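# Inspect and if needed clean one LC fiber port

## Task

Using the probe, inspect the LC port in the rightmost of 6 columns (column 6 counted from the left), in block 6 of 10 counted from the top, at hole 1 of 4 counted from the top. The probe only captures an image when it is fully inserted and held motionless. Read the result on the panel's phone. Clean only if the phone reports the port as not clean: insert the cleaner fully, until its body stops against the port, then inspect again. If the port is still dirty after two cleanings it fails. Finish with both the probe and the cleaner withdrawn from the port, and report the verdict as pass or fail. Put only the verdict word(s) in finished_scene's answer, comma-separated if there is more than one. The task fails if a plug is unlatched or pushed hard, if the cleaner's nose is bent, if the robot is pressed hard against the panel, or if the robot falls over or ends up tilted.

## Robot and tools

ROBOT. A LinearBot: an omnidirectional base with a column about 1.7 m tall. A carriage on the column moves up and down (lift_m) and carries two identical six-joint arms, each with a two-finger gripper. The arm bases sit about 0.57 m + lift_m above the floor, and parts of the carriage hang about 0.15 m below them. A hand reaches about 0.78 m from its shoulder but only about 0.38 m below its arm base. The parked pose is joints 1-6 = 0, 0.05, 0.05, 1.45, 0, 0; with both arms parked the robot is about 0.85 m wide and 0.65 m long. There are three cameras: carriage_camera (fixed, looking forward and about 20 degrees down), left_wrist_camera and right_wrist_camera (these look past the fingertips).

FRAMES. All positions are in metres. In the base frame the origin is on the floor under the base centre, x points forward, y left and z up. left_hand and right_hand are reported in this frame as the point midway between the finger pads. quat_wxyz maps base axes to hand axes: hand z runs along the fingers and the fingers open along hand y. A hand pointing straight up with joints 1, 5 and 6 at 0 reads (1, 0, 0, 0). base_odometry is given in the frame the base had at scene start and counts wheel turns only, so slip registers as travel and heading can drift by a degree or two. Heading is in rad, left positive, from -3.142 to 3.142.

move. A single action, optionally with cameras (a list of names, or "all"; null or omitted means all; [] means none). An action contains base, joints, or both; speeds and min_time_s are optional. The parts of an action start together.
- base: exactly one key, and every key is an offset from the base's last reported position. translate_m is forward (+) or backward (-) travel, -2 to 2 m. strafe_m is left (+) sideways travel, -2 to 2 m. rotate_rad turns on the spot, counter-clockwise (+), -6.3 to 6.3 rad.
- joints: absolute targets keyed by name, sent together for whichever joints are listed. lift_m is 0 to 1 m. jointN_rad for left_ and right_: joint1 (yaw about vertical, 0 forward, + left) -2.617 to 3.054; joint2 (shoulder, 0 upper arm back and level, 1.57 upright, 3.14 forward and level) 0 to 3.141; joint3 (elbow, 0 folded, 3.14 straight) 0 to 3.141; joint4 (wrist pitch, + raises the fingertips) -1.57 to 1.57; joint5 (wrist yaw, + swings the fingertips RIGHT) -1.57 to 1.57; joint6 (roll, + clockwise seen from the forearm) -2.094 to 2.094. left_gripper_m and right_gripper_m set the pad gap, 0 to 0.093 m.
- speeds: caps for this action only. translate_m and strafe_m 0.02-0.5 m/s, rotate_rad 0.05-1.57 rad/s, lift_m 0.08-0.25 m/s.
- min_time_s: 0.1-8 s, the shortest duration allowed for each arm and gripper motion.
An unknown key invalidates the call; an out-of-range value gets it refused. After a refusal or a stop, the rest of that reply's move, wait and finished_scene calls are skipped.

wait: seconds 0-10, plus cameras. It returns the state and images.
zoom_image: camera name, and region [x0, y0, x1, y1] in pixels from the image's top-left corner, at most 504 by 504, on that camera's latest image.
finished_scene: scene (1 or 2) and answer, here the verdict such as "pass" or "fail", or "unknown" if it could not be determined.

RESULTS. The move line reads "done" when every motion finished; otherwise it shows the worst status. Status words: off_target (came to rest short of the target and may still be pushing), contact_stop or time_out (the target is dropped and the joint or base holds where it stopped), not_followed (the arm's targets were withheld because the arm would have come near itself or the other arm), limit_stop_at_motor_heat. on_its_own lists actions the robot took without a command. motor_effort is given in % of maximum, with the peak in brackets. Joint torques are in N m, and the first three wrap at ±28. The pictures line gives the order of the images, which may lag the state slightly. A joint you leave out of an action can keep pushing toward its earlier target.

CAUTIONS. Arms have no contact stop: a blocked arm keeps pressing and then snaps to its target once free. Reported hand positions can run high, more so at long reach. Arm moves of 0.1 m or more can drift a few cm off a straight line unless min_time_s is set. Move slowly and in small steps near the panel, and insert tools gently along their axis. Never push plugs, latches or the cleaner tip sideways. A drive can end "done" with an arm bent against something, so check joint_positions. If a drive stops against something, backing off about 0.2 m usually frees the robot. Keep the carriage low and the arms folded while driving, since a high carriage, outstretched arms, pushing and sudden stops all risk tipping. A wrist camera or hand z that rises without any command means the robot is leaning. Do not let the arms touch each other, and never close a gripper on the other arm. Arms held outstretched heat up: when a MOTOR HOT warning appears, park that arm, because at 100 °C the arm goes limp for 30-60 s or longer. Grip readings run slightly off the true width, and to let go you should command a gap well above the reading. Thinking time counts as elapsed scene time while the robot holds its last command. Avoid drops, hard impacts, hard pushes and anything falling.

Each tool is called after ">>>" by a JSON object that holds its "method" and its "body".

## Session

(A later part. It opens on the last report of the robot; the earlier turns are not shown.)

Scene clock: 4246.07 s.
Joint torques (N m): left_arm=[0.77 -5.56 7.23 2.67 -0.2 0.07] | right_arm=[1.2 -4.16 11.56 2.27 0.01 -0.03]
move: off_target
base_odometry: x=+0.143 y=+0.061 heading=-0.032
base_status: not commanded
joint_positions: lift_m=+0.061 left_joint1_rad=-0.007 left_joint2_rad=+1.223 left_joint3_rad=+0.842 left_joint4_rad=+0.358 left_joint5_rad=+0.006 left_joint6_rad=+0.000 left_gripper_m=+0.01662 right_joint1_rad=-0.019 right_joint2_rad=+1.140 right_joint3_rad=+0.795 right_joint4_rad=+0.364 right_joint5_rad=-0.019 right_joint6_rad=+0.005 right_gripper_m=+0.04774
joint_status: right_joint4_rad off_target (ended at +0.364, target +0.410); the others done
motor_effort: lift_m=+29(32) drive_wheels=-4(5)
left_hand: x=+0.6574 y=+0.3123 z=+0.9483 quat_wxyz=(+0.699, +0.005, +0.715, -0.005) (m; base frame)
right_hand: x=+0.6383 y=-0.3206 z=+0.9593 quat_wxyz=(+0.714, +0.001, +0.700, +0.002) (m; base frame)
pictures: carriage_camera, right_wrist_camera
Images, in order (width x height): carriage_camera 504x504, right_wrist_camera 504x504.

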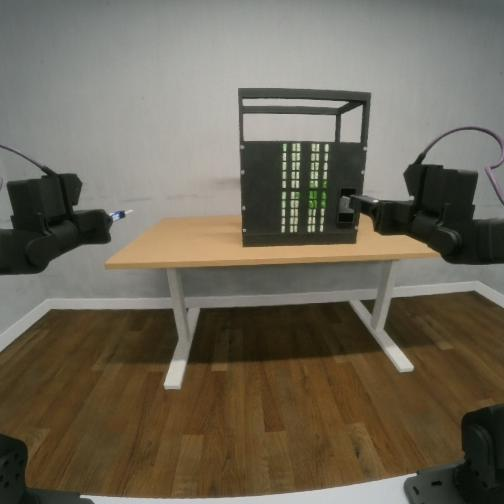

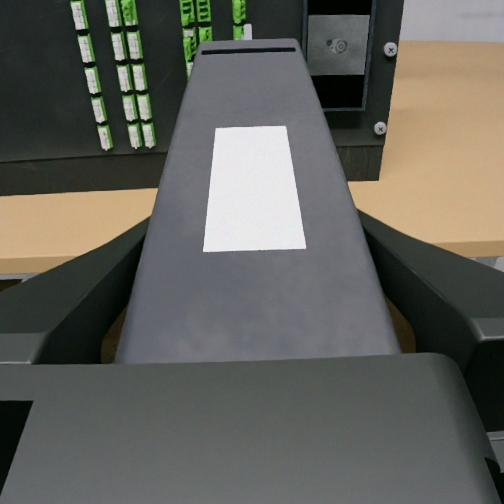

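>>> {"method": "move", "body": {"base": {"translate_m":0.135}, "joints": {"right_joint4_rad":0.40}, "speeds": {"translate_m":0.1}, "cameras": []}}

>>> {"method": "wait", "body": {"seconds": 0.5, "cameras": ["right_wrist_camera"]}}

>>> {"method": "zoom_image", "body": {"camera": "right_wrist_camera", "region": [210, 0, 280, 50]}}

Scene clock: 4270.13 s.
Joint torques (N m): left_arm=[0.79 -5.52 7.2 2.66 -0.21 0.06] | right_arm=[1.16 -4.37 11.58 2.32 0.01 -0.05]
move: off_target
base_odometry: x=+0.278 y=+0.057 heading=-0.031
base_status: done
joint_positions: lift_m=+0.061 left_joint1_rad=-0.007 left_joint2_rad=+1.223 left_joint3_rad=+0.842 left_joint4_rad=+0.359 left_joint5_rad=+0.006 left_joint6_rad=+0.000 left_gripper_m=+0.01662 right_joint1_rad=-0.019 right_joint2_rad=+1.142 right_joint3_rad=+0.795 right_joint4_rad=+0.349 right_joint5_rad=-0.019 right_joint6_rad=+0.005 right_gripper_m=+0.04774
joint_status: right_joint4_rad off_target (ended at +0.349, target +0.400)
motor_effort: lift_m=+28(33) drive_wheels=-6(9)
left_hand: x=+0.6574 y=+0.3123 z=+0.9484 quat_wxyz=(+0.699, +0.005, +0.715, -0.005) (m; base frame)
right_hand: x=+0.6389 y=-0.3206 z=+0.9547 quat_wxyz=(+0.708, +0.001, +0.707, +0.002) (m; base frame)
pictures: none
No camera images: "cameras" was empty.

Scene clock: 4270.63 s.
Joint torques (N m): left_arm=[0.8 -5.56 7.23 2.66 -0.2 0.07] | right_arm=[1.14 -4.42 11.56 2.32 0.01 -0.04]
base_odometry: x=+0.278 y=+0.057 heading=-0.031
base_status: done
joint_positions: lift_m=+0.061 left_joint1_rad=-0.007 left_joint2_rad=+1.223 left_joint3_rad=+0.842 left_joint4_rad=+0.359 left_joint5_rad=+0.006 left_joint6_rad=+0.000 left_gripper_m=+0.01662 right_joint1_rad=-0.019 right_joint2_rad=+1.142 right_joint3_rad=+0.795 right_joint4_rad=+0.349 right_joint5_rad=-0.019 right_joint6_rad=+0.005 right_gripper_m=+0.04774
joint_status: right_joint4_rad off_target (ended at +0.349, target +0.400)
motor_effort: lift_m=+28(33) drive_wheels=-5(9)
left_hand: x=+0.6574 y=+0.3123 z=+0.9484 quat_wxyz=(+0.699, +0.005, +0.715, -0.005) (m; base frame)
right_hand: x=+0.6389 y=-0.3206 z=+0.9547 quat_wxyz=(+0.708, +0.001, +0.707, +0.002) (m; base frame)
wait: 0.50 s; at rest by 0.27 s
pictures: right_wrist_camera
Images, in order (width x height): right_wrist_camera 504x504.

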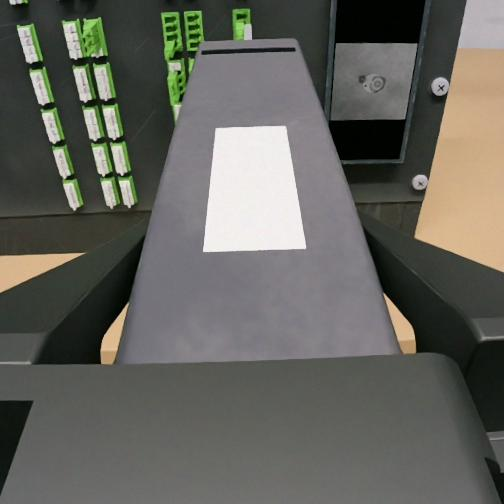

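Scaled by 7.200 from the camera's 504x504 image, which has a finer 720x720 frame.

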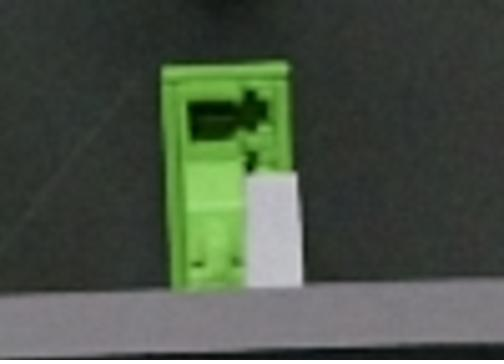

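>>> {"method": "move", "body": {"joints": {"right_joint1_rad":-0.005}, "cameras": []}}

>>> {"method": "move", "body": {"base": {"translate_m":0.012}, "speeds": {"translate_m":0.03}, "cameras": []}}

>>> {"method": "wait", "body": {"seconds": 0.5, "cameras": ["right_wrist_camera"]}}

>>> {"method": "zoom_image", "body": {"camera": "right_wrist_camera", "region": [210, 0, 280, 50]}}

Scene clock: 4288.83 s.
Joint torques (N m): left_arm=[0.77 -5.55 7.23 2.66 -0.21 0.07] | right_arm=[1.33 -4.42 11.56 2.33 0 -0.05]
move: done
base_odometry: x=+0.278 y=+0.057 heading=-0.031
base_status: not commanded
joint_positions: lift_m=+0.061 left_joint1_rad=-0.007 left_joint2_rad=+1.223 left_joint3_rad=+0.842 left_joint4_rad=+0.359 left_joint5_rad=+0.006 left_joint6_rad=+0.000 left_gripper_m=+0.01662 right_joint1_rad=-0.013 right_joint2_rad=+1.142 right_joint3_rad=+0.795 right_joint4_rad=+0.349 right_joint5_rad=-0.019 right_joint6_rad=+0.005 right_gripper_m=+0.04774
joint_status: all done
motor_effort: lift_m=+28(31) drive_wheels=-6(6)
left_hand: x=+0.6574 y=+0.3123 z=+0.9484 quat_wxyz=(+0.699, +0.005, +0.715, -0.005) (m; base frame)
right_hand: x=+0.6389 y=-0.3184 z=+0.9547 quat_wxyz=(+0.708, -0.001, +0.707, +0.004) (m; base frame)
pictures: none
No camera images: "cameras" was empty.

Scene clock: 4289.73 s.
Joint torques (N m): left_arm=[0.79 -5.57 7.24 2.64 -0.2 0.07] | right_arm=[1.35 -4.37 11.36 2.36 0 -0.03]
move: done
base_odometry: x=+0.290 y=+0.056 heading=-0.031
base_status: done
joint_positions: lift_m=+0.061 left_joint1_rad=-0.007 left_joint2_rad=+1.223 left_joint3_rad=+0.842 left_joint4_rad=+0.359 left_joint5_rad=+0.006 left_joint6_rad=+0.000 left_gripper_m=+0.01662 right_joint1_rad=-0.013 right_joint2_rad=+1.142 right_joint3_rad=+0.797 right_joint4_rad=+0.346 right_joint5_rad=-0.019 right_joint6_rad=+0.005 right_gripper_m=+0.04774
joint_status: not commanded
motor_effort: lift_m=+26(31) drive_wheels=+1(12)
left_hand: x=+0.6574 y=+0.3123 z=+0.9484 quat_wxyz=(+0.699, +0.005, +0.715, -0.005) (m; base frame)
right_hand: x=+0.6389 y=-0.3184 z=+0.9552 quat_wxyz=(+0.708, +0.000, +0.707, +0.004) (m; base frame)
pictures: none
No camera images: "cameras" was empty.

Scene clock: 4290.23 s.
Joint torques (N m): left_arm=[0.79 -5.53 7.21 2.67 -0.21 0.07] | right_arm=[1.28 -4.4 11.38 2.35 0.01 -0.04]
base_odometry: x=+0.290 y=+0.056 heading=-0.031
base_status: done
joint_positions: lift_m=+0.061 left_joint1_rad=-0.007 left_joint2_rad=+1.223 left_joint3_rad=+0.842 left_joint4_rad=+0.359 left_joint5_rad=+0.006 left_joint6_rad=+0.000 left_gripper_m=+0.01662 right_joint1_rad=-0.013 right_joint2_rad=+1.142 right_joint3_rad=+0.797 right_joint4_rad=+0.346 right_joint5_rad=-0.019 right_joint6_rad=+0.005 right_gripper_m=+0.04774
joint_status: not commanded
motor_effort: lift_m=+28(31) drive_wheels=-5(12)
left_hand: x=+0.6574 y=+0.3123 z=+0.9484 quat_wxyz=(+0.699, +0.005, +0.715, -0.005) (m; base frame)
right_hand: x=+0.6389 y=-0.3184 z=+0.9551 quat_wxyz=(+0.707, +0.000, +0.707, +0.004) (m; base frame)
wait: 0.50 s; at rest by 0.27 s
pictures: right_wrist_camera
Images, in order (width x height): right_wrist_camera 504x504.

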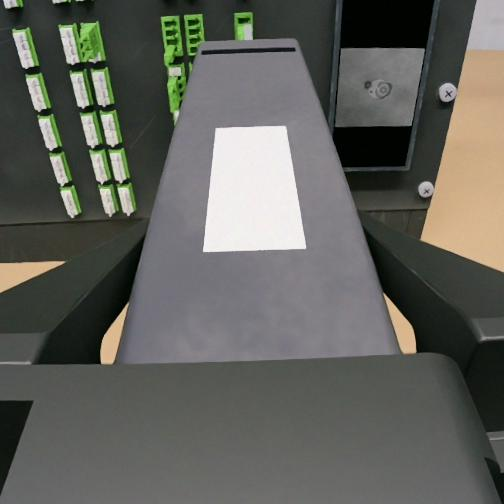

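Scaled by 7.200 from the camera's 504x504 image, which has a finer 720x720 frame.

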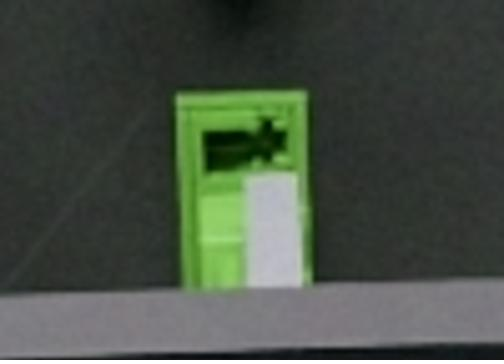

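>>> {"method": "move", "body": {"joints": {"right_joint1_rad":-0.0005}, "cameras": []}}

>>> {"method": "wait", "body": {"seconds": 0.5, "cameras": ["right_wrist_camera"]}}

>>> {"method": "zoom_image", "body": {"camera": "right_wrist_camera", "region": [210, 0, 280, 50]}}

Scene clock: 4305.03 s.
Joint torques (N m): left_arm=[0.81 -5.57 7.2 2.66 -0.21 0.06] | right_arm=[1.28 -4.4 11.36 2.35 0.01 -0.03]
move: done
base_odometry: x=+0.290 y=+0.056 heading=-0.031
base_status: not commanded
joint_positions: lift_m=+0.061 left_joint1_rad=-0.007 left_joint2_rad=+1.223 left_joint3_rad=+0.842 left_joint4_rad=+0.359 left_joint5_rad=+0.006 left_joint6_rad=+0.000 left_gripper_m=+0.01662 right_joint1_rad=-0.008 right_joint2_rad=+1.142 right_joint3_rad=+0.797 right_joint4_rad=+0.346 right_joint5_rad=-0.019 right_joint6_rad=+0.005 right_gripper_m=+0.04774
joint_status: all done
motor_effort: lift_m=+29(31) drive_wheels=+2(2)
left_hand: x=+0.6574 y=+0.3123 z=+0.9484 quat_wxyz=(+0.699, +0.005, +0.715, -0.005) (m; base frame)
right_hand: x=+0.6389 y=-0.3164 z=+0.9551 quat_wxyz=(+0.707, -0.002, +0.707, +0.006) (m; base frame)
pictures: none
No camera images: "cameras" was empty.

Scene clock: 4305.53 s.
Joint torques (N m): left_arm=[0.8 -5.56 7.21 2.66 -0.21 0.07] | right_arm=[1.31 -4.41 11.38 2.35 0 -0.03]
base_odometry: x=+0.290 y=+0.056 heading=-0.031
base_status: not commanded
joint_positions: lift_m=+0.061 left_joint1_rad=-0.007 left_joint2_rad=+1.223 left_joint3_rad=+0.842 left_joint4_rad=+0.359 left_joint5_rad=+0.006 left_joint6_rad=+0.000 left_gripper_m=+0.01662 right_joint1_rad=-0.008 right_joint2_rad=+1.142 right_joint3_rad=+0.797 right_joint4_rad=+0.346 right_joint5_rad=-0.019 right_joint6_rad=+0.005 right_gripper_m=+0.04774
joint_status: all done
motor_effort: lift_m=+30(31) drive_wheels=+1(2)
left_hand: x=+0.6574 y=+0.3123 z=+0.9484 quat_wxyz=(+0.699, +0.005, +0.715, -0.005) (m; base frame)
right_hand: x=+0.6389 y=-0.3164 z=+0.9551 quat_wxyz=(+0.707, -0.002, +0.707, +0.006) (m; base frame)
wait: 0.50 s; at rest by 0.27 s
pictures: right_wrist_camera
Images, in order (width x height): right_wrist_camera 504x504.

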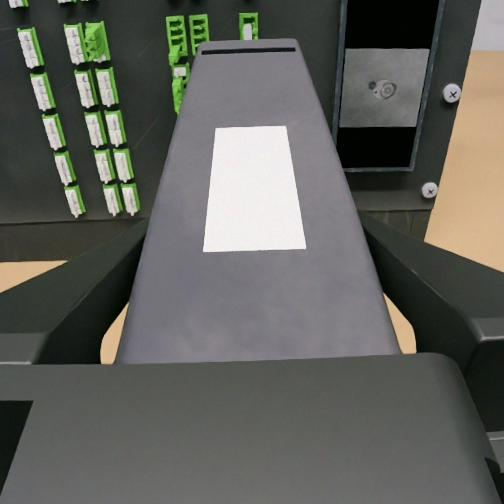

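Scaled by 7.200 from the camera's 504x504 image, which has a finer 720x720 frame.

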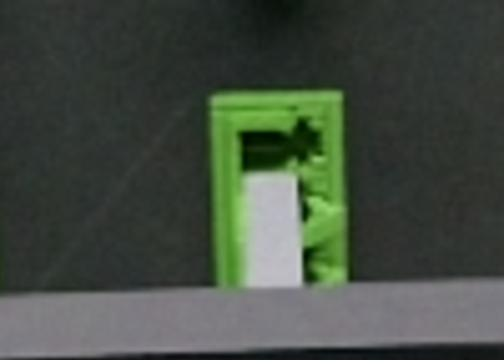

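>>> {"method": "move", "body": {"base": {"translate_m":0.007}, "joints": {"right_joint1_rad":0.001}, "speeds": {"translate_m":0.02}, "cameras": []}}

>>> {"method": "wait", "body": {"seconds": 0.5, "cameras": ["right_wrist_camera"]}}

>>> {"method": "zoom_image", "body": {"camera": "right_wrist_camera", "region": [210, 0, 280, 50]}}

Scene clock: 4315.77 s.
Joint torques (N m): left_arm=[0.79 -5.6 7.24 2.66 -0.21 0.06] | right_arm=[1.42 -4.49 11.25 2.36 0.01 -0.03]
move: done
base_odometry: x=+0.297 y=+0.056 heading=-0.030
base_status: done
joint_positions: lift_m=+0.061 left_joint1_rad=-0.007 left_joint2_rad=+1.223 left_joint3_rad=+0.842 left_joint4_rad=+0.359 left_joint5_rad=+0.006 left_joint6_rad=+0.000 left_gripper_m=+0.01662 right_joint1_rad=-0.008 right_joint2_rad=+1.143 right_joint3_rad=+0.798 right_joint4_rad=+0.345 right_joint5_rad=-0.019 right_joint6_rad=+0.005 right_gripper_m=+0.04774
joint_status: all done
motor_effort: lift_m=+33(33) drive_wheels=+1(9)
left_hand: x=+0.6574 y=+0.3123 z=+0.9486 quat_wxyz=(+0.699, +0.005, +0.715, -0.005) (m; base frame)
right_hand: x=+0.6391 y=-0.3164 z=+0.9553 quat_wxyz=(+0.707, -0.002, +0.707, +0.006) (m; base frame)
pictures: none
No camera images: "cameras" was empty.

Scene clock: 4316.27 s.
Joint torques (N m): left_arm=[0.77 -5.52 7.24 2.65 -0.21 0.07] | right_arm=[1.43 -4.45 11.22 2.37 0 -0.03]
base_odometry: x=+0.297 y=+0.056 heading=-0.030
base_status: done
joint_positions: lift_m=+0.061 left_joint1_rad=-0.007 left_joint2_rad=+1.223 left_joint3_rad=+0.842 left_joint4_rad=+0.359 left_joint5_rad=+0.006 left_joint6_rad=+0.000 left_gripper_m=+0.01662 right_joint1_rad=-0.008 right_joint2_rad=+1.143 right_joint3_rad=+0.798 right_joint4_rad=+0.345 right_joint5_rad=-0.019 right_joint6_rad=+0.005 right_gripper_m=+0.04774
joint_status: all done
motor_effort: lift_m=+30(33) drive_wheels=-5(9)
left_hand: x=+0.6574 y=+0.3123 z=+0.9486 quat_wxyz=(+0.699, +0.005, +0.715, -0.005) (m; base frame)
right_hand: x=+0.6391 y=-0.3164 z=+0.9553 quat_wxyz=(+0.707, -0.002, +0.707, +0.006) (m; base frame)
wait: 0.50 s; at rest by 0.27 s
pictures: right_wrist_camera
Images, in order (width x height): right_wrist_camera 504x504.

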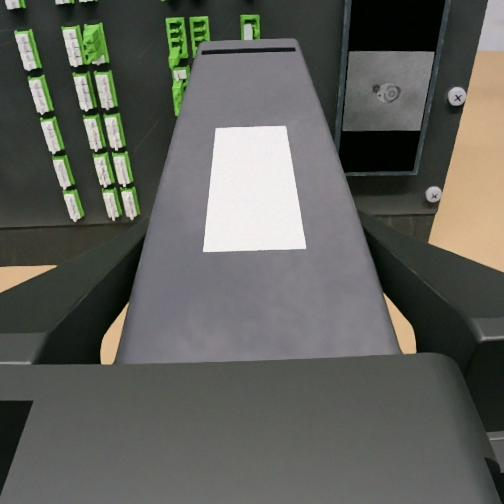

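Scaled by 7.200 from the camera's 504x504 image, which has a finer 720x720 frame.

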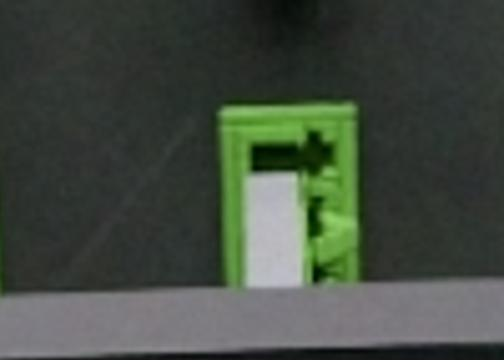

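>>> {"method": "move", "body": {"base": {"translate_m":0.004}, "speeds": {"translate_m":0.02}, "cameras": []}}

>>> {"method": "wait", "body": {"seconds": 0.5, "cameras": ["right_wrist_camera"]}}

>>> {"method": "zoom_image", "body": {"camera": "right_wrist_camera", "region": [210, 0, 280, 50]}}

Scene clock: 4328.53 s.
Joint torques (N m): left_arm=[0.81 -5.49 7.21 2.65 -0.21 0.07] | right_arm=[1.43 -4.45 11.22 2.36 0.01 -0.04]
move: done
base_odometry: x=+0.301 y=+0.056 heading=-0.030
base_status: done
joint_positions: lift_m=+0.061 left_joint1_rad=-0.007 left_joint2_rad=+1.223 left_joint3_rad=+0.842 left_joint4_rad=+0.360 left_joint5_rad=+0.006 left_joint6_rad=+0.000 left_gripper_m=+0.01662 right_joint1_rad=-0.008 right_joint2_rad=+1.143 right_joint3_rad=+0.798 right_joint4_rad=+0.345 right_joint5_rad=-0.019 right_joint6_rad=+0.005 right_gripper_m=+0.04774
joint_status: not commanded
motor_effort: lift_m=+30(31) drive_wheels=-5(10)
left_hand: x=+0.6574 y=+0.3123 z=+0.9487 quat_wxyz=(+0.700, +0.005, +0.715, -0.005) (m; base frame)
right_hand: x=+0.6391 y=-0.3164 z=+0.9552 quat_wxyz=(+0.707, -0.002, +0.707, +0.006) (m; base frame)
pictures: none
No camera images: "cameras" was empty.

Scene clock: 4329.03 s.
Joint torques (N m): left_arm=[0.76 -5.56 7.21 2.64 -0.2 0.07] | right_arm=[1.44 -4.49 11.26 2.36 0.01 -0.04]
base_odometry: x=+0.301 y=+0.056 heading=-0.030
base_status: done
joint_positions: lift_m=+0.061 left_joint1_rad=-0.007 left_joint2_rad=+1.223 left_joint3_rad=+0.842 left_joint4_rad=+0.360 left_joint5_rad=+0.006 left_joint6_rad=+0.000 left_gripper_m=+0.01662 right_joint1_rad=-0.008 right_joint2_rad=+1.143 right_joint3_rad=+0.798 right_joint4_rad=+0.345 right_joint5_rad=-0.019 right_joint6_rad=+0.005 right_gripper_m=+0.04774
joint_status: not commanded
motor_effort: lift_m=+28(31) drive_wheels=-5(10)
left_hand: x=+0.6574 y=+0.3123 z=+0.9487 quat_wxyz=(+0.700, +0.005, +0.715, -0.005) (m; base frame)
right_hand: x=+0.6391 y=-0.3164 z=+0.9552 quat_wxyz=(+0.707, -0.002, +0.707, +0.006) (m; base frame)
wait: 0.50 s; at rest by 0.27 s
pictures: right_wrist_camera
Images, in order (width x height): right_wrist_camera 504x504.

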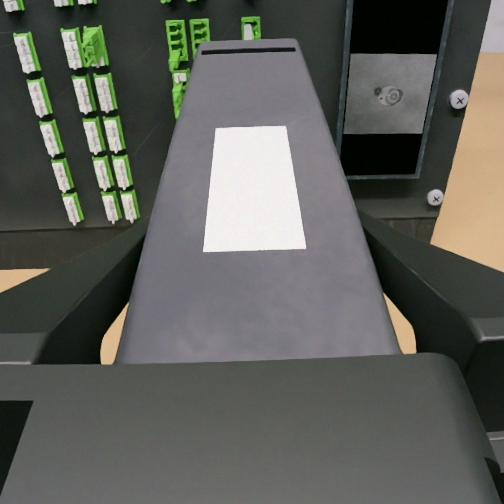

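Scaled by 7.200 from the camera's 504x504 image, which has a finer 720x720 frame.

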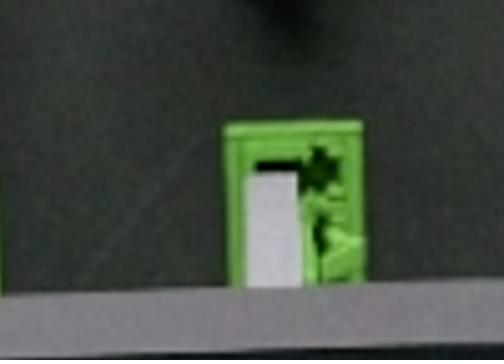

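>>> {"method": "move", "body": {"joints": {"right_joint5_rad":-0.009}, "cameras": []}}

>>> {"method": "wait", "body": {"seconds": 0.5, "cameras": ["right_wrist_camera"]}}

>>> {"method": "zoom_image", "body": {"camera": "right_wrist_camera", "region": [210, 0, 280, 50]}}

Scene clock: 4343.77 s.
Joint torques (N m): left_arm=[0.77 -5.57 7.23 2.65 -0.21 0.07] | right_arm=[1.44 -4.46 11.23 2.37 0.12 -0.04]
move: done
base_odometry: x=+0.301 y=+0.056 heading=-0.030
base_status: not commanded
joint_positions: lift_m=+0.061 left_joint1_rad=-0.007 left_joint2_rad=+1.223 left_joint3_rad=+0.842 left_joint4_rad=+0.360 left_joint5_rad=+0.006 left_joint6_rad=+0.000 left_gripper_m=+0.01662 right_joint1_rad=-0.008 right_joint2_rad=+1.143 right_joint3_rad=+0.798 right_joint4_rad=+0.345 right_joint5_rad=-0.019 right_joint6_rad=+0.005 right_gripper_m=+0.04774
joint_status: all done
motor_effort: lift_m=+29(29) drive_wheels=-5(5)
left_hand: x=+0.6574 y=+0.3123 z=+0.9487 quat_wxyz=(+0.700, +0.005, +0.715, -0.005) (m; base frame)
right_hand: x=+0.6391 y=-0.3164 z=+0.9552 quat_wxyz=(+0.707, -0.002, +0.707, +0.006) (m; base frame)
pictures: none
No camera images: "cameras" was empty.

Scene clock: 4344.27 s.
Joint torques (N m): left_arm=[0.79 -5.56 7.21 2.65 -0.21 0.07] | right_arm=[1.44 -4.44 11.23 2.36 0.12 -0.04]
base_odometry: x=+0.301 y=+0.056 heading=-0.030
base_status: not commanded
joint_positions: lift_m=+0.061 left_joint1_rad=-0.007 left_joint2_rad=+1.223 left_joint3_rad=+0.842 left_joint4_rad=+0.360 left_joint5_rad=+0.006 left_joint6_rad=+0.000 left_gripper_m=+0.01662 right_joint1_rad=-0.008 right_joint2_rad=+1.143 right_joint3_rad=+0.798 right_joint4_rad=+0.345 right_joint5_rad=-0.019 right_joint6_rad=+0.005 right_gripper_m=+0.04774
joint_status: all done
motor_effort: lift_m=+30(29) drive_wheels=-5(5)
left_hand: x=+0.6574 y=+0.3123 z=+0.9487 quat_wxyz=(+0.700, +0.005, +0.715, -0.005) (m; base frame)
right_hand: x=+0.6391 y=-0.3164 z=+0.9552 quat_wxyz=(+0.707, -0.002, +0.707, +0.006) (m; base frame)
wait: 0.50 s; at rest by 0.27 s
pictures: right_wrist_camera
Images, in order (width x height): right_wrist_camera 504x504.

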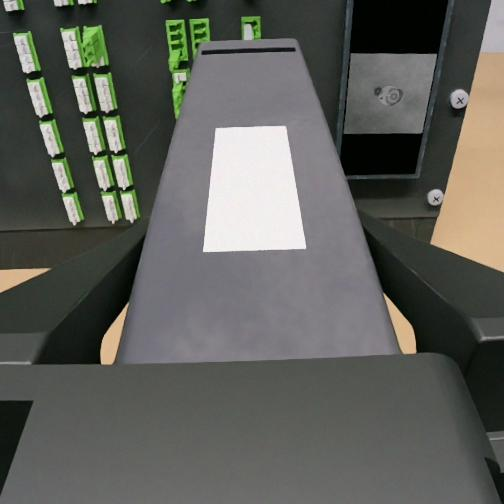

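Scaled by 7.200 from the camera's 504x504 image, which has a finer 720x720 frame.

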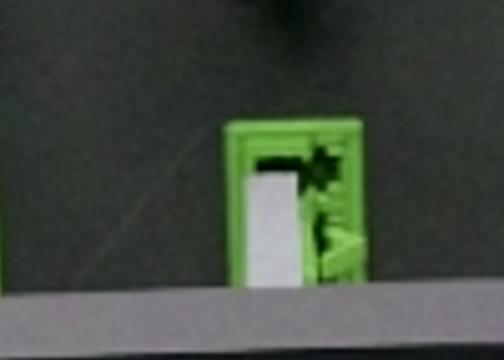

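>>> {"method": "move", "body": {"joints": {"right_joint5_rad":-0.0065}, "cameras": []}}

>>> {"method": "wait", "body": {"seconds": 0.5, "cameras": ["right_wrist_camera"]}}

>>> {"method": "zoom_image", "body": {"camera": "right_wrist_camera", "region": [210, 0, 280, 50]}}

Scene clock: 4356.37 s.
Joint torques (N m): left_arm=[0.77 -5.57 7.21 2.64 -0.2 0.07] | right_arm=[1.42 -4.44 11.23 2.36 0.12 -0.03]
move: done
base_odometry: x=+0.301 y=+0.056 heading=-0.030
base_status: not commanded
joint_positions: lift_m=+0.061 left_joint1_rad=-0.007 left_joint2_rad=+1.223 left_joint3_rad=+0.842 left_joint4_rad=+0.360 left_joint5_rad=+0.006 left_joint6_rad=+0.000 left_gripper_m=+0.01662 right_joint1_rad=-0.008 right_joint2_rad=+1.143 right_joint3_rad=+0.798 right_joint4_rad=+0.345 right_joint5_rad=-0.018 right_joint6_rad=+0.005 right_gripper_m=+0.04774
joint_status: all done
motor_effort: lift_m=+29(31) drive_wheels=-5(5)
left_hand: x=+0.6574 y=+0.3123 z=+0.9487 quat_wxyz=(+0.700, +0.005, +0.715, -0.005) (m; base frame)
right_hand: x=+0.6391 y=-0.3166 z=+0.9552 quat_wxyz=(+0.707, -0.002, +0.707, +0.005) (m; base frame)
pictures: none
No camera images: "cameras" was empty.

Scene clock: 4356.87 s.
Joint torques (N m): left_arm=[0.79 -5.56 7.23 2.64 -0.2 0.06] | right_arm=[1.48 -4.45 11.23 2.37 0.13 -0.03]
base_odometry: x=+0.301 y=+0.056 heading=-0.030
base_status: not commanded
joint_positions: lift_m=+0.061 left_joint1_rad=-0.007 left_joint2_rad=+1.223 left_joint3_rad=+0.842 left_joint4_rad=+0.360 left_joint5_rad=+0.006 left_joint6_rad=+0.000 left_gripper_m=+0.01662 right_joint1_rad=-0.008 right_joint2_rad=+1.143 right_joint3_rad=+0.798 right_joint4_rad=+0.345 right_joint5_rad=-0.018 right_joint6_rad=+0.005 right_gripper_m=+0.04774
joint_status: all done
motor_effort: lift_m=+28(31) drive_wheels=-5(5)
left_hand: x=+0.6574 y=+0.3123 z=+0.9487 quat_wxyz=(+0.700, +0.005, +0.715, -0.005) (m; base frame)
right_hand: x=+0.6391 y=-0.3166 z=+0.9552 quat_wxyz=(+0.707, -0.002, +0.707, +0.005) (m; base frame)
wait: 0.50 s; at rest by 0.27 s
pictures: right_wrist_camera
Images, in order (width x height): right_wrist_camera 504x504.

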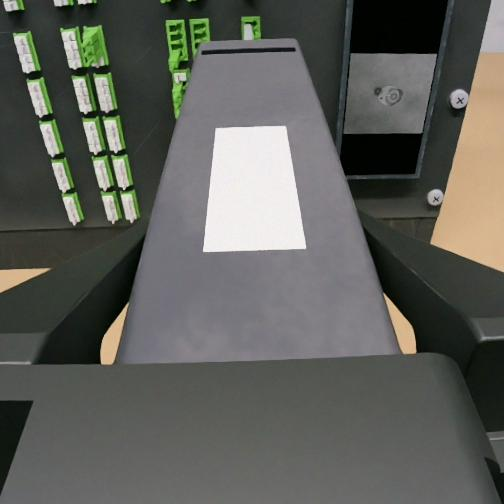

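Scaled by 7.200 from the camera's 504x504 image, which has a finer 720x720 frame.

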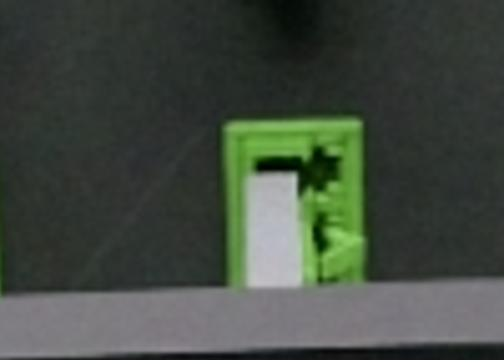

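>>> {"method": "move", "body": {"joints": {"right_joint5_rad":-0.0045}, "cameras": []}}

>>> {"method": "move", "body": {"base": {"translate_m":0.003}, "speeds": {"translate_m":0.02}, "cameras": []}}

>>> {"method": "wait", "body": {"seconds": 0.5, "cameras": ["right_wrist_camera"]}}

>>> {"method": "zoom_image", "body": {"camera": "right_wrist_camera", "region": [210, 0, 280, 50]}}

Scene clock: 4368.37 s.
Joint torques (N m): left_arm=[0.8 -5.55 7.21 2.65 -0.2 0.07] | right_arm=[1.43 -4.51 11.25 2.36 0.12 -0.04]
move: done
base_odometry: x=+0.301 y=+0.056 heading=-0.030
base_status: not commanded
joint_positions: lift_m=+0.061 left_joint1_rad=-0.007 left_joint2_rad=+1.223 left_joint3_rad=+0.842 left_joint4_rad=+0.360 left_joint5_rad=+0.006 left_joint6_rad=+0.000 left_gripper_m=+0.01662 right_joint1_rad=-0.008 right_joint2_rad=+1.143 right_joint3_rad=+0.798 right_joint4_rad=+0.345 right_joint5_rad=-0.016 right_joint6_rad=+0.005 right_gripper_m=+0.04774
joint_status: all done
motor_effort: lift_m=+28(31) drive_wheels=-5(5)
left_hand: x=+0.6574 y=+0.3123 z=+0.9487 quat_wxyz=(+0.700, +0.005, +0.715, -0.005) (m; base frame)
right_hand: x=+0.6391 y=-0.3169 z=+0.9552 quat_wxyz=(+0.707, -0.001, +0.707, +0.004) (m; base frame)
pictures: none
No camera images: "cameras" was empty.

Scene clock: 4369.00 s.
Joint torques (N m): left_arm=[0.79 -5.55 7.21 2.65 -0.21 0.07] | right_arm=[1.43 -4.44 11.15 2.36 0.11 -0.03]
move: done
base_odometry: x=+0.304 y=+0.057 heading=-0.030
base_status: done
joint_positions: lift_m=+0.061 left_joint1_rad=-0.007 left_joint2_rad=+1.223 left_joint3_rad=+0.842 left_joint4_rad=+0.360 left_joint5_rad=+0.006 left_joint6_rad=+0.000 left_gripper_m=+0.01662 right_joint1_rad=-0.008 right_joint2_rad=+1.143 right_joint3_rad=+0.799 right_joint4_rad=+0.345 right_joint5_rad=-0.015 right_joint6_rad=+0.005 right_gripper_m=+0.04774
joint_status: not commanded
motor_effort: lift_m=+31(32) drive_wheels=+1(9)
left_hand: x=+0.6574 y=+0.3123 z=+0.9487 quat_wxyz=(+0.700, +0.005, +0.715, -0.005) (m; base frame)
right_hand: x=+0.6391 y=-0.3171 z=+0.9557 quat_wxyz=(+0.708, -0.001, +0.707, +0.004) (m; base frame)
pictures: none
No camera images: "cameras" was empty.

Scene clock: 4369.50 s.
Joint torques (N m): left_arm=[0.79 -5.55 7.23 2.65 -0.21 0.07] | right_arm=[1.44 -4.48 11.26 2.37 0.12 -0.04]
base_odometry: x=+0.304 y=+0.057 heading=-0.030
base_status: done
joint_positions: lift_m=+0.061 left_joint1_rad=-0.007 left_joint2_rad=+1.223 left_joint3_rad=+0.842 left_joint4_rad=+0.360 left_joint5_rad=+0.006 left_joint6_rad=+0.000 left_gripper_m=+0.01662 right_joint1_rad=-0.008 right_joint2_rad=+1.143 right_joint3_rad=+0.799 right_joint4_rad=+0.345 right_joint5_rad=-0.015 right_joint6_rad=+0.005 right_gripper_m=+0.04774
joint_status: not commanded
motor_effort: lift_m=+29(32) drive_wheels=+0(9)
left_hand: x=+0.6574 y=+0.3123 z=+0.9487 quat_wxyz=(+0.700, +0.005, +0.715, -0.005) (m; base frame)
right_hand: x=+0.6391 y=-0.3171 z=+0.9557 quat_wxyz=(+0.708, -0.001, +0.707, +0.004) (m; base frame)
wait: 0.50 s; at rest by 0.27 s
pictures: right_wrist_camera
Images, in order (width x height): right_wrist_camera 504x504.

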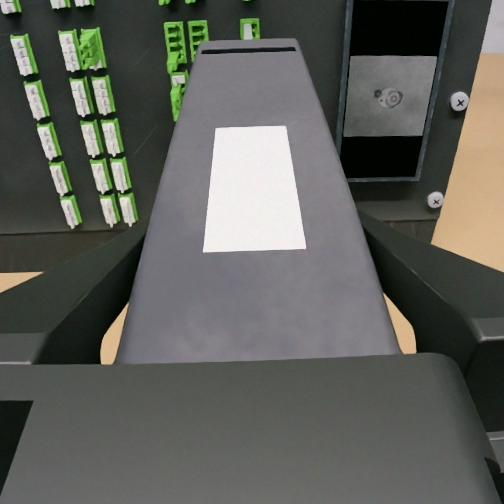

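Scaled by 7.200 from the camera's 504x504 image, which has a finer 720x720 frame.

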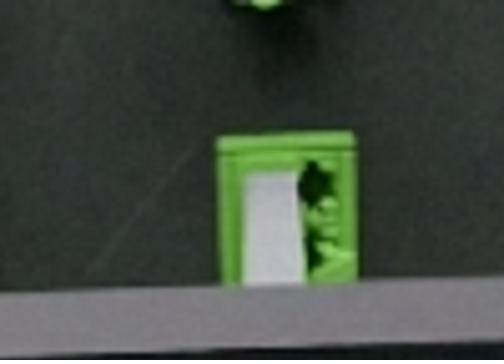

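>>> {"method": "move", "body": {"base": {"translate_m":0.005}, "joints": {"lift_m":0.0605}, "speeds": {"translate_m":0.02}, "cameras": []}}

>>> {"method": "wait", "body": {"seconds": 0.5, "cameras": ["right_wrist_camera"]}}

>>> {"method": "zoom_image", "body": {"camera": "right_wrist_camera", "region": [210, 0, 280, 50]}}

Scene clock: 4384.43 s.
Joint torques (N m): left_arm=[0.79 -5.5 7.23 2.63 -0.2 0.07] | right_arm=[1.43 -4.48 11.14 2.36 0.12 -0.04]
move: done
base_odometry: x=+0.309 y=+0.057 heading=-0.029
base_status: done
joint_positions: lift_m=+0.061 left_joint1_rad=-0.007 left_joint2_rad=+1.223 left_joint3_rad=+0.842 left_joint4_rad=+0.361 left_joint5_rad=+0.006 left_joint6_rad=+0.000 left_gripper_m=+0.01662 right_joint1_rad=-0.008 right_joint2_rad=+1.143 right_joint3_rad=+0.800 right_joint4_rad=+0.345 right_joint5_rad=-0.015 right_joint6_rad=+0.005 right_gripper_m=+0.04774
joint_status: all done
motor_effort: lift_m=+31(31) drive_wheels=+0(9)
left_hand: x=+0.6574 y=+0.3123 z=+0.9480 quat_wxyz=(+0.700, +0.005, +0.714, -0.005) (m; base frame)
right_hand: x=+0.6391 y=-0.3172 z=+0.9552 quat_wxyz=(+0.708, -0.001, +0.706, +0.004) (m; base frame)
pictures: none
No camera images: "cameras" was empty.

Scene clock: 4384.93 s.
Joint torques (N m): left_arm=[0.79 -5.53 7.23 2.64 -0.21 0.07] | right_arm=[1.42 -4.46 11.11 2.36 0.12 -0.05]
base_odometry: x=+0.309 y=+0.057 heading=-0.029
base_status: done
joint_positions: lift_m=+0.061 left_joint1_rad=-0.007 left_joint2_rad=+1.223 left_joint3_rad=+0.842 left_joint4_rad=+0.361 left_joint5_rad=+0.006 left_joint6_rad=+0.000 left_gripper_m=+0.01662 right_joint1_rad=-0.008 right_joint2_rad=+1.143 right_joint3_rad=+0.800 right_joint4_rad=+0.345 right_joint5_rad=-0.015 right_joint6_rad=+0.005 right_gripper_m=+0.04774
joint_status: all done
motor_effort: lift_m=+28(31) drive_wheels=+0(9)
left_hand: x=+0.6574 y=+0.3123 z=+0.9480 quat_wxyz=(+0.700, +0.005, +0.714, -0.005) (m; base frame)
right_hand: x=+0.6391 y=-0.3172 z=+0.9552 quat_wxyz=(+0.708, -0.001, +0.706, +0.004) (m; base frame)
wait: 0.50 s; at rest by 0.27 s
pictures: right_wrist_camera
Images, in order (width x height): right_wrist_camera 504x504.

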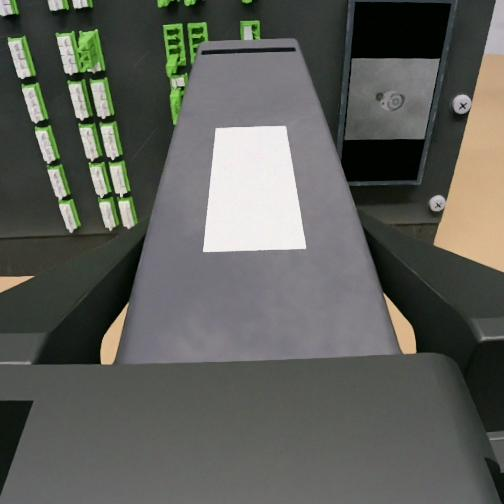

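Scaled by 7.200 from the camera's 504x504 image, which has a finer 720x720 frame.

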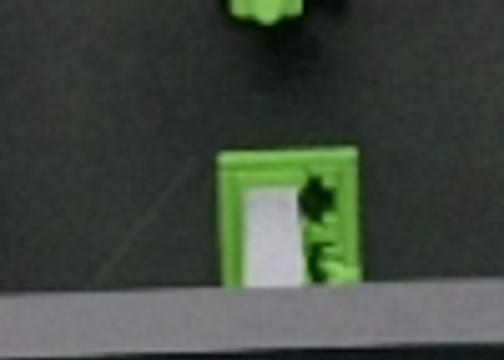

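>>> {"method": "move", "body": {"base": {"translate_m":0.005}, "joints": {"lift_m":0.0592}, "speeds": {"translate_m":0.02}, "cameras": []}}

>>> {"method": "move", "body": {"base": {"translate_m":0.003}, "joints": {"lift_m":0.0582}, "speeds": {"translate_m":0.02}, "cameras": []}}

>>> {"method": "wait", "body": {"seconds": 2, "cameras": ["right_wrist_camera"]}}

>>> {"method": "zoom_image", "body": {"camera": "right_wrist_camera", "region": [210, 0, 280, 50]}}

Scene clock: 4397.63 s.
Joint torques (N m): left_arm=[0.77 -5.63 7.24 2.63 -0.21 0.07] | right_arm=[1.42 -4.48 11.06 2.36 0.11 -0.05]
move: done
base_odometry: x=+0.314 y=+0.057 heading=-0.029
base_status: done
joint_positions: lift_m=+0.059 left_joint1_rad=-0.007 left_joint2_rad=+1.223 left_joint3_rad=+0.842 left_joint4_rad=+0.362 left_joint5_rad=+0.006 left_joint6_rad=+0.000 left_gripper_m=+0.01662 right_joint1_rad=-0.008 right_joint2_rad=+1.143 right_joint3_rad=+0.801 right_joint4_rad=+0.346 right_joint5_rad=-0.015 right_joint6_rad=+0.005 right_gripper_m=+0.04774
joint_status: all done
motor_effort: lift_m=+27(29) drive_wheels=+1(8)
left_hand: x=+0.6574 y=+0.3123 z=+0.9470 quat_wxyz=(+0.700, +0.005, +0.714, -0.005) (m; base frame)
right_hand: x=+0.6391 y=-0.3172 z=+0.9545 quat_wxyz=(+0.708, -0.001, +0.706, +0.004) (m; base frame)
pictures: none
No camera images: "cameras" was empty.

Scene clock: 4398.23 s.
Joint torques (N m): left_arm=[0.81 -5.67 7.31 2.63 -0.2 0.07] | right_arm=[1.43 -4.36 10.89 2.35 0.12 -0.03]
move: done
base_odometry: x=+0.317 y=+0.057 heading=-0.029
base_status: done
joint_positions: lift_m=+0.058 left_joint1_rad=-0.007 left_joint2_rad=+1.223 left_joint3_rad=+0.842 left_joint4_rad=+0.362 left_joint5_rad=+0.006 left_joint6_rad=+0.000 left_gripper_m=+0.01662 right_joint1_rad=-0.008 right_joint2_rad=+1.142 right_joint3_rad=+0.801 right_joint4_rad=+0.346 right_joint5_rad=-0.015 right_joint6_rad=+0.005 right_gripper_m=+0.04774
joint_status: all done
motor_effort: lift_m=+27(30) drive_wheels=-4(10)
left_hand: x=+0.6575 y=+0.3123 z=+0.9460 quat_wxyz=(+0.700, +0.005, +0.714, -0.005) (m; base frame)
right_hand: x=+0.6390 y=-0.3172 z=+0.9543 quat_wxyz=(+0.709, -0.001, +0.705, +0.004) (m; base frame)
pictures: none
No camera images: "cameras" was empty.

Scene clock: 4400.23 s.
Joint torques (N m): left_arm=[0.79 -5.6 7.23 2.63 -0.21 0.06] | right_arm=[1.44 -4.37 10.97 2.36 0.11 -0.03]
base_odometry: x=+0.317 y=+0.057 heading=-0.029
base_status: done
joint_positions: lift_m=+0.058 left_joint1_rad=-0.007 left_joint2_rad=+1.223 left_joint3_rad=+0.842 left_joint4_rad=+0.362 left_joint5_rad=+0.006 left_joint6_rad=+0.000 left_gripper_m=+0.01662 right_joint1_rad=-0.008 right_joint2_rad=+1.142 right_joint3_rad=+0.801 right_joint4_rad=+0.346 right_joint5_rad=-0.015 right_joint6_rad=+0.005 right_gripper_m=+0.04774
joint_status: all done
motor_effort: lift_m=+26(30) drive_wheels=-4(10)
left_hand: x=+0.6575 y=+0.3123 z=+0.9460 quat_wxyz=(+0.700, +0.005, +0.714, -0.005) (m; base frame)
right_hand: x=+0.6390 y=-0.3172 z=+0.9543 quat_wxyz=(+0.709, -0.001, +0.705, +0.004) (m; base frame)
wait: 2.00 s; at rest by 0.27 s
pictures: right_wrist_camera
Images, in order (width x height): right_wrist_camera 504x504.

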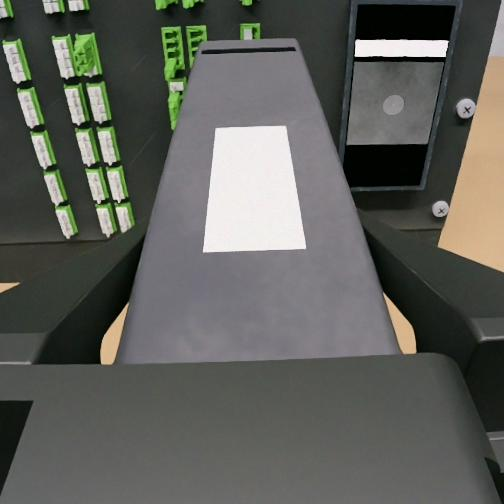

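Scaled by 7.200 from the camera's 504x504 image, which has a finer 720x720 frame.

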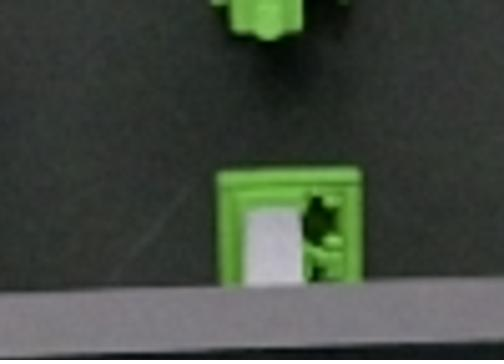

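Clean now! Verify.

>>> {"method": "zoom_image", "body": {"camera": "right_wrist_camera", "region": [345, 0, 465, 190]}}

>>> {"method": "zoom_image", "body": {"camera": "right_wrist_camera", "region": [350, 35, 450, 150]}}

Scaled by 2.653 from the camera's 504x504 image, which has a finer 720x720 frame.

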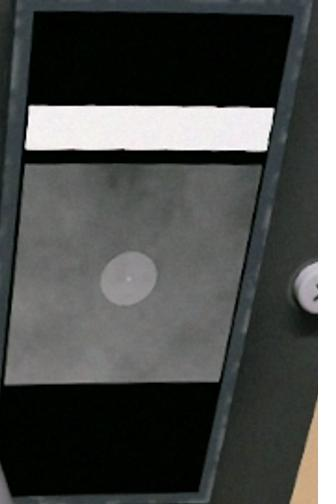

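Scaled by 4.383 from the camera's 504x504 image, which has a finer 720x720 frame.

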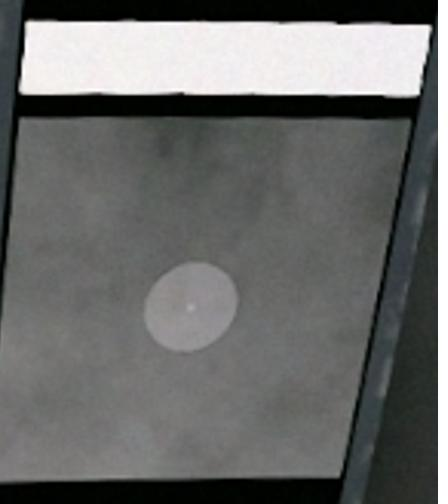

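Clean. Pass. Withdraw.

>>> {"method": "move", "body": {"base": {"translate_m":-0.04}, "speeds": {"translate_m":0.03}, "cameras": []}}

>>> {"method": "move", "body": {"base": {"translate_m":-0.2}, "speeds": {"translate_m":0.1}}}

>>> {"method": "finished_scene", "body": {"scene": 1, "answer": "pass"}}

Scene clock: 4420.97 s.
Joint torques (N m): left_arm=[0.77 -5.68 7.23 2.63 -0.21 0.06] | right_arm=[1.4 -4.33 10.99 2.39 0.11 -0.04]
move: done
base_odometry: x=+0.277 y=+0.058 heading=-0.029
base_status: done
joint_positions: lift_m=+0.058 left_joint1_rad=-0.007 left_joint2_rad=+1.223 left_joint3_rad=+0.842 left_joint4_rad=+0.362 left_joint5_rad=+0.006 left_joint6_rad=+0.000 left_gripper_m=+0.01662 right_joint1_rad=-0.008 right_joint2_rad=+1.142 right_joint3_rad=+0.801 right_joint4_rad=+0.344 right_joint5_rad=-0.014 right_joint6_rad=+0.005 right_gripper_m=+0.04774
joint_status: not commanded
motor_effort: lift_m=+29(30) drive_wheels=+1(14)
left_hand: x=+0.6575 y=+0.3123 z=+0.9460 quat_wxyz=(+0.700, +0.005, +0.714, -0.005) (m; base frame)
right_hand: x=+0.6390 y=-0.3173 z=+0.9536 quat_wxyz=(+0.708, +0.000, +0.706, +0.004) (m; base frame)
pictures: none
No camera images: "cameras" was empty.

Scene clock: 4423.67 s.
Joint torques (N m): left_arm=[0.77 -5.67 7.19 2.62 -0.2 0.07] | right_arm=[1.42 -4.67 10.96 2.39 0.11 -0.04]
move: done
base_odometry: x=+0.077 y=+0.064 heading=-0.029
base_status: done
joint_positions: lift_m=+0.058 left_joint1_rad=-0.007 left_joint2_rad=+1.223 left_joint3_rad=+0.842 left_joint4_rad=+0.362 left_joint5_rad=+0.006 left_joint6_rad=+0.000 left_gripper_m=+0.01662 right_joint1_rad=-0.008 right_joint2_rad=+1.145 right_joint3_rad=+0.801 right_joint4_rad=+0.342 right_joint5_rad=-0.014 right_joint6_rad=+0.005 right_gripper_m=+0.04774
joint_status: not commanded
motor_effort: lift_m=+27(30) drive_wheels=-3(16)
left_hand: x=+0.6575 y=+0.3123 z=+0.9460 quat_wxyz=(+0.700, +0.005, +0.714, -0.005) (m; base frame)
right_hand: x=+0.6396 y=-0.3173 z=+0.9520 quat_wxyz=(+0.706, +0.000, +0.708, +0.004) (m; base frame)
pictures: carriage_camera, left_wrist_camera, right_wrist_camera
Images, in order (width x height): carriage_camera 504x504, left_wrist_camera 504x504, right_wrist_camera 504x504.

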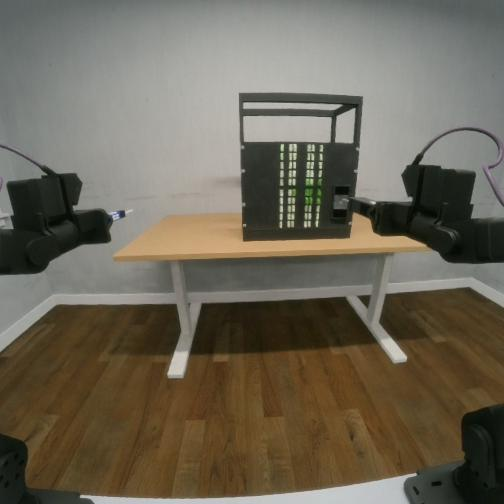

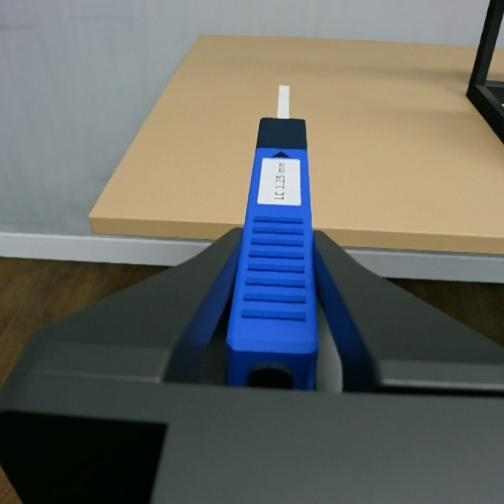

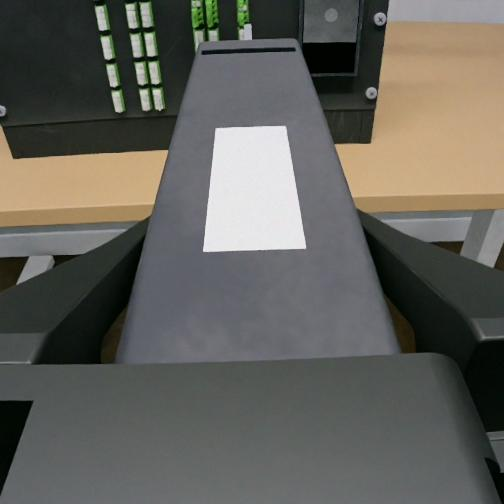

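The scene is finished: the task was done.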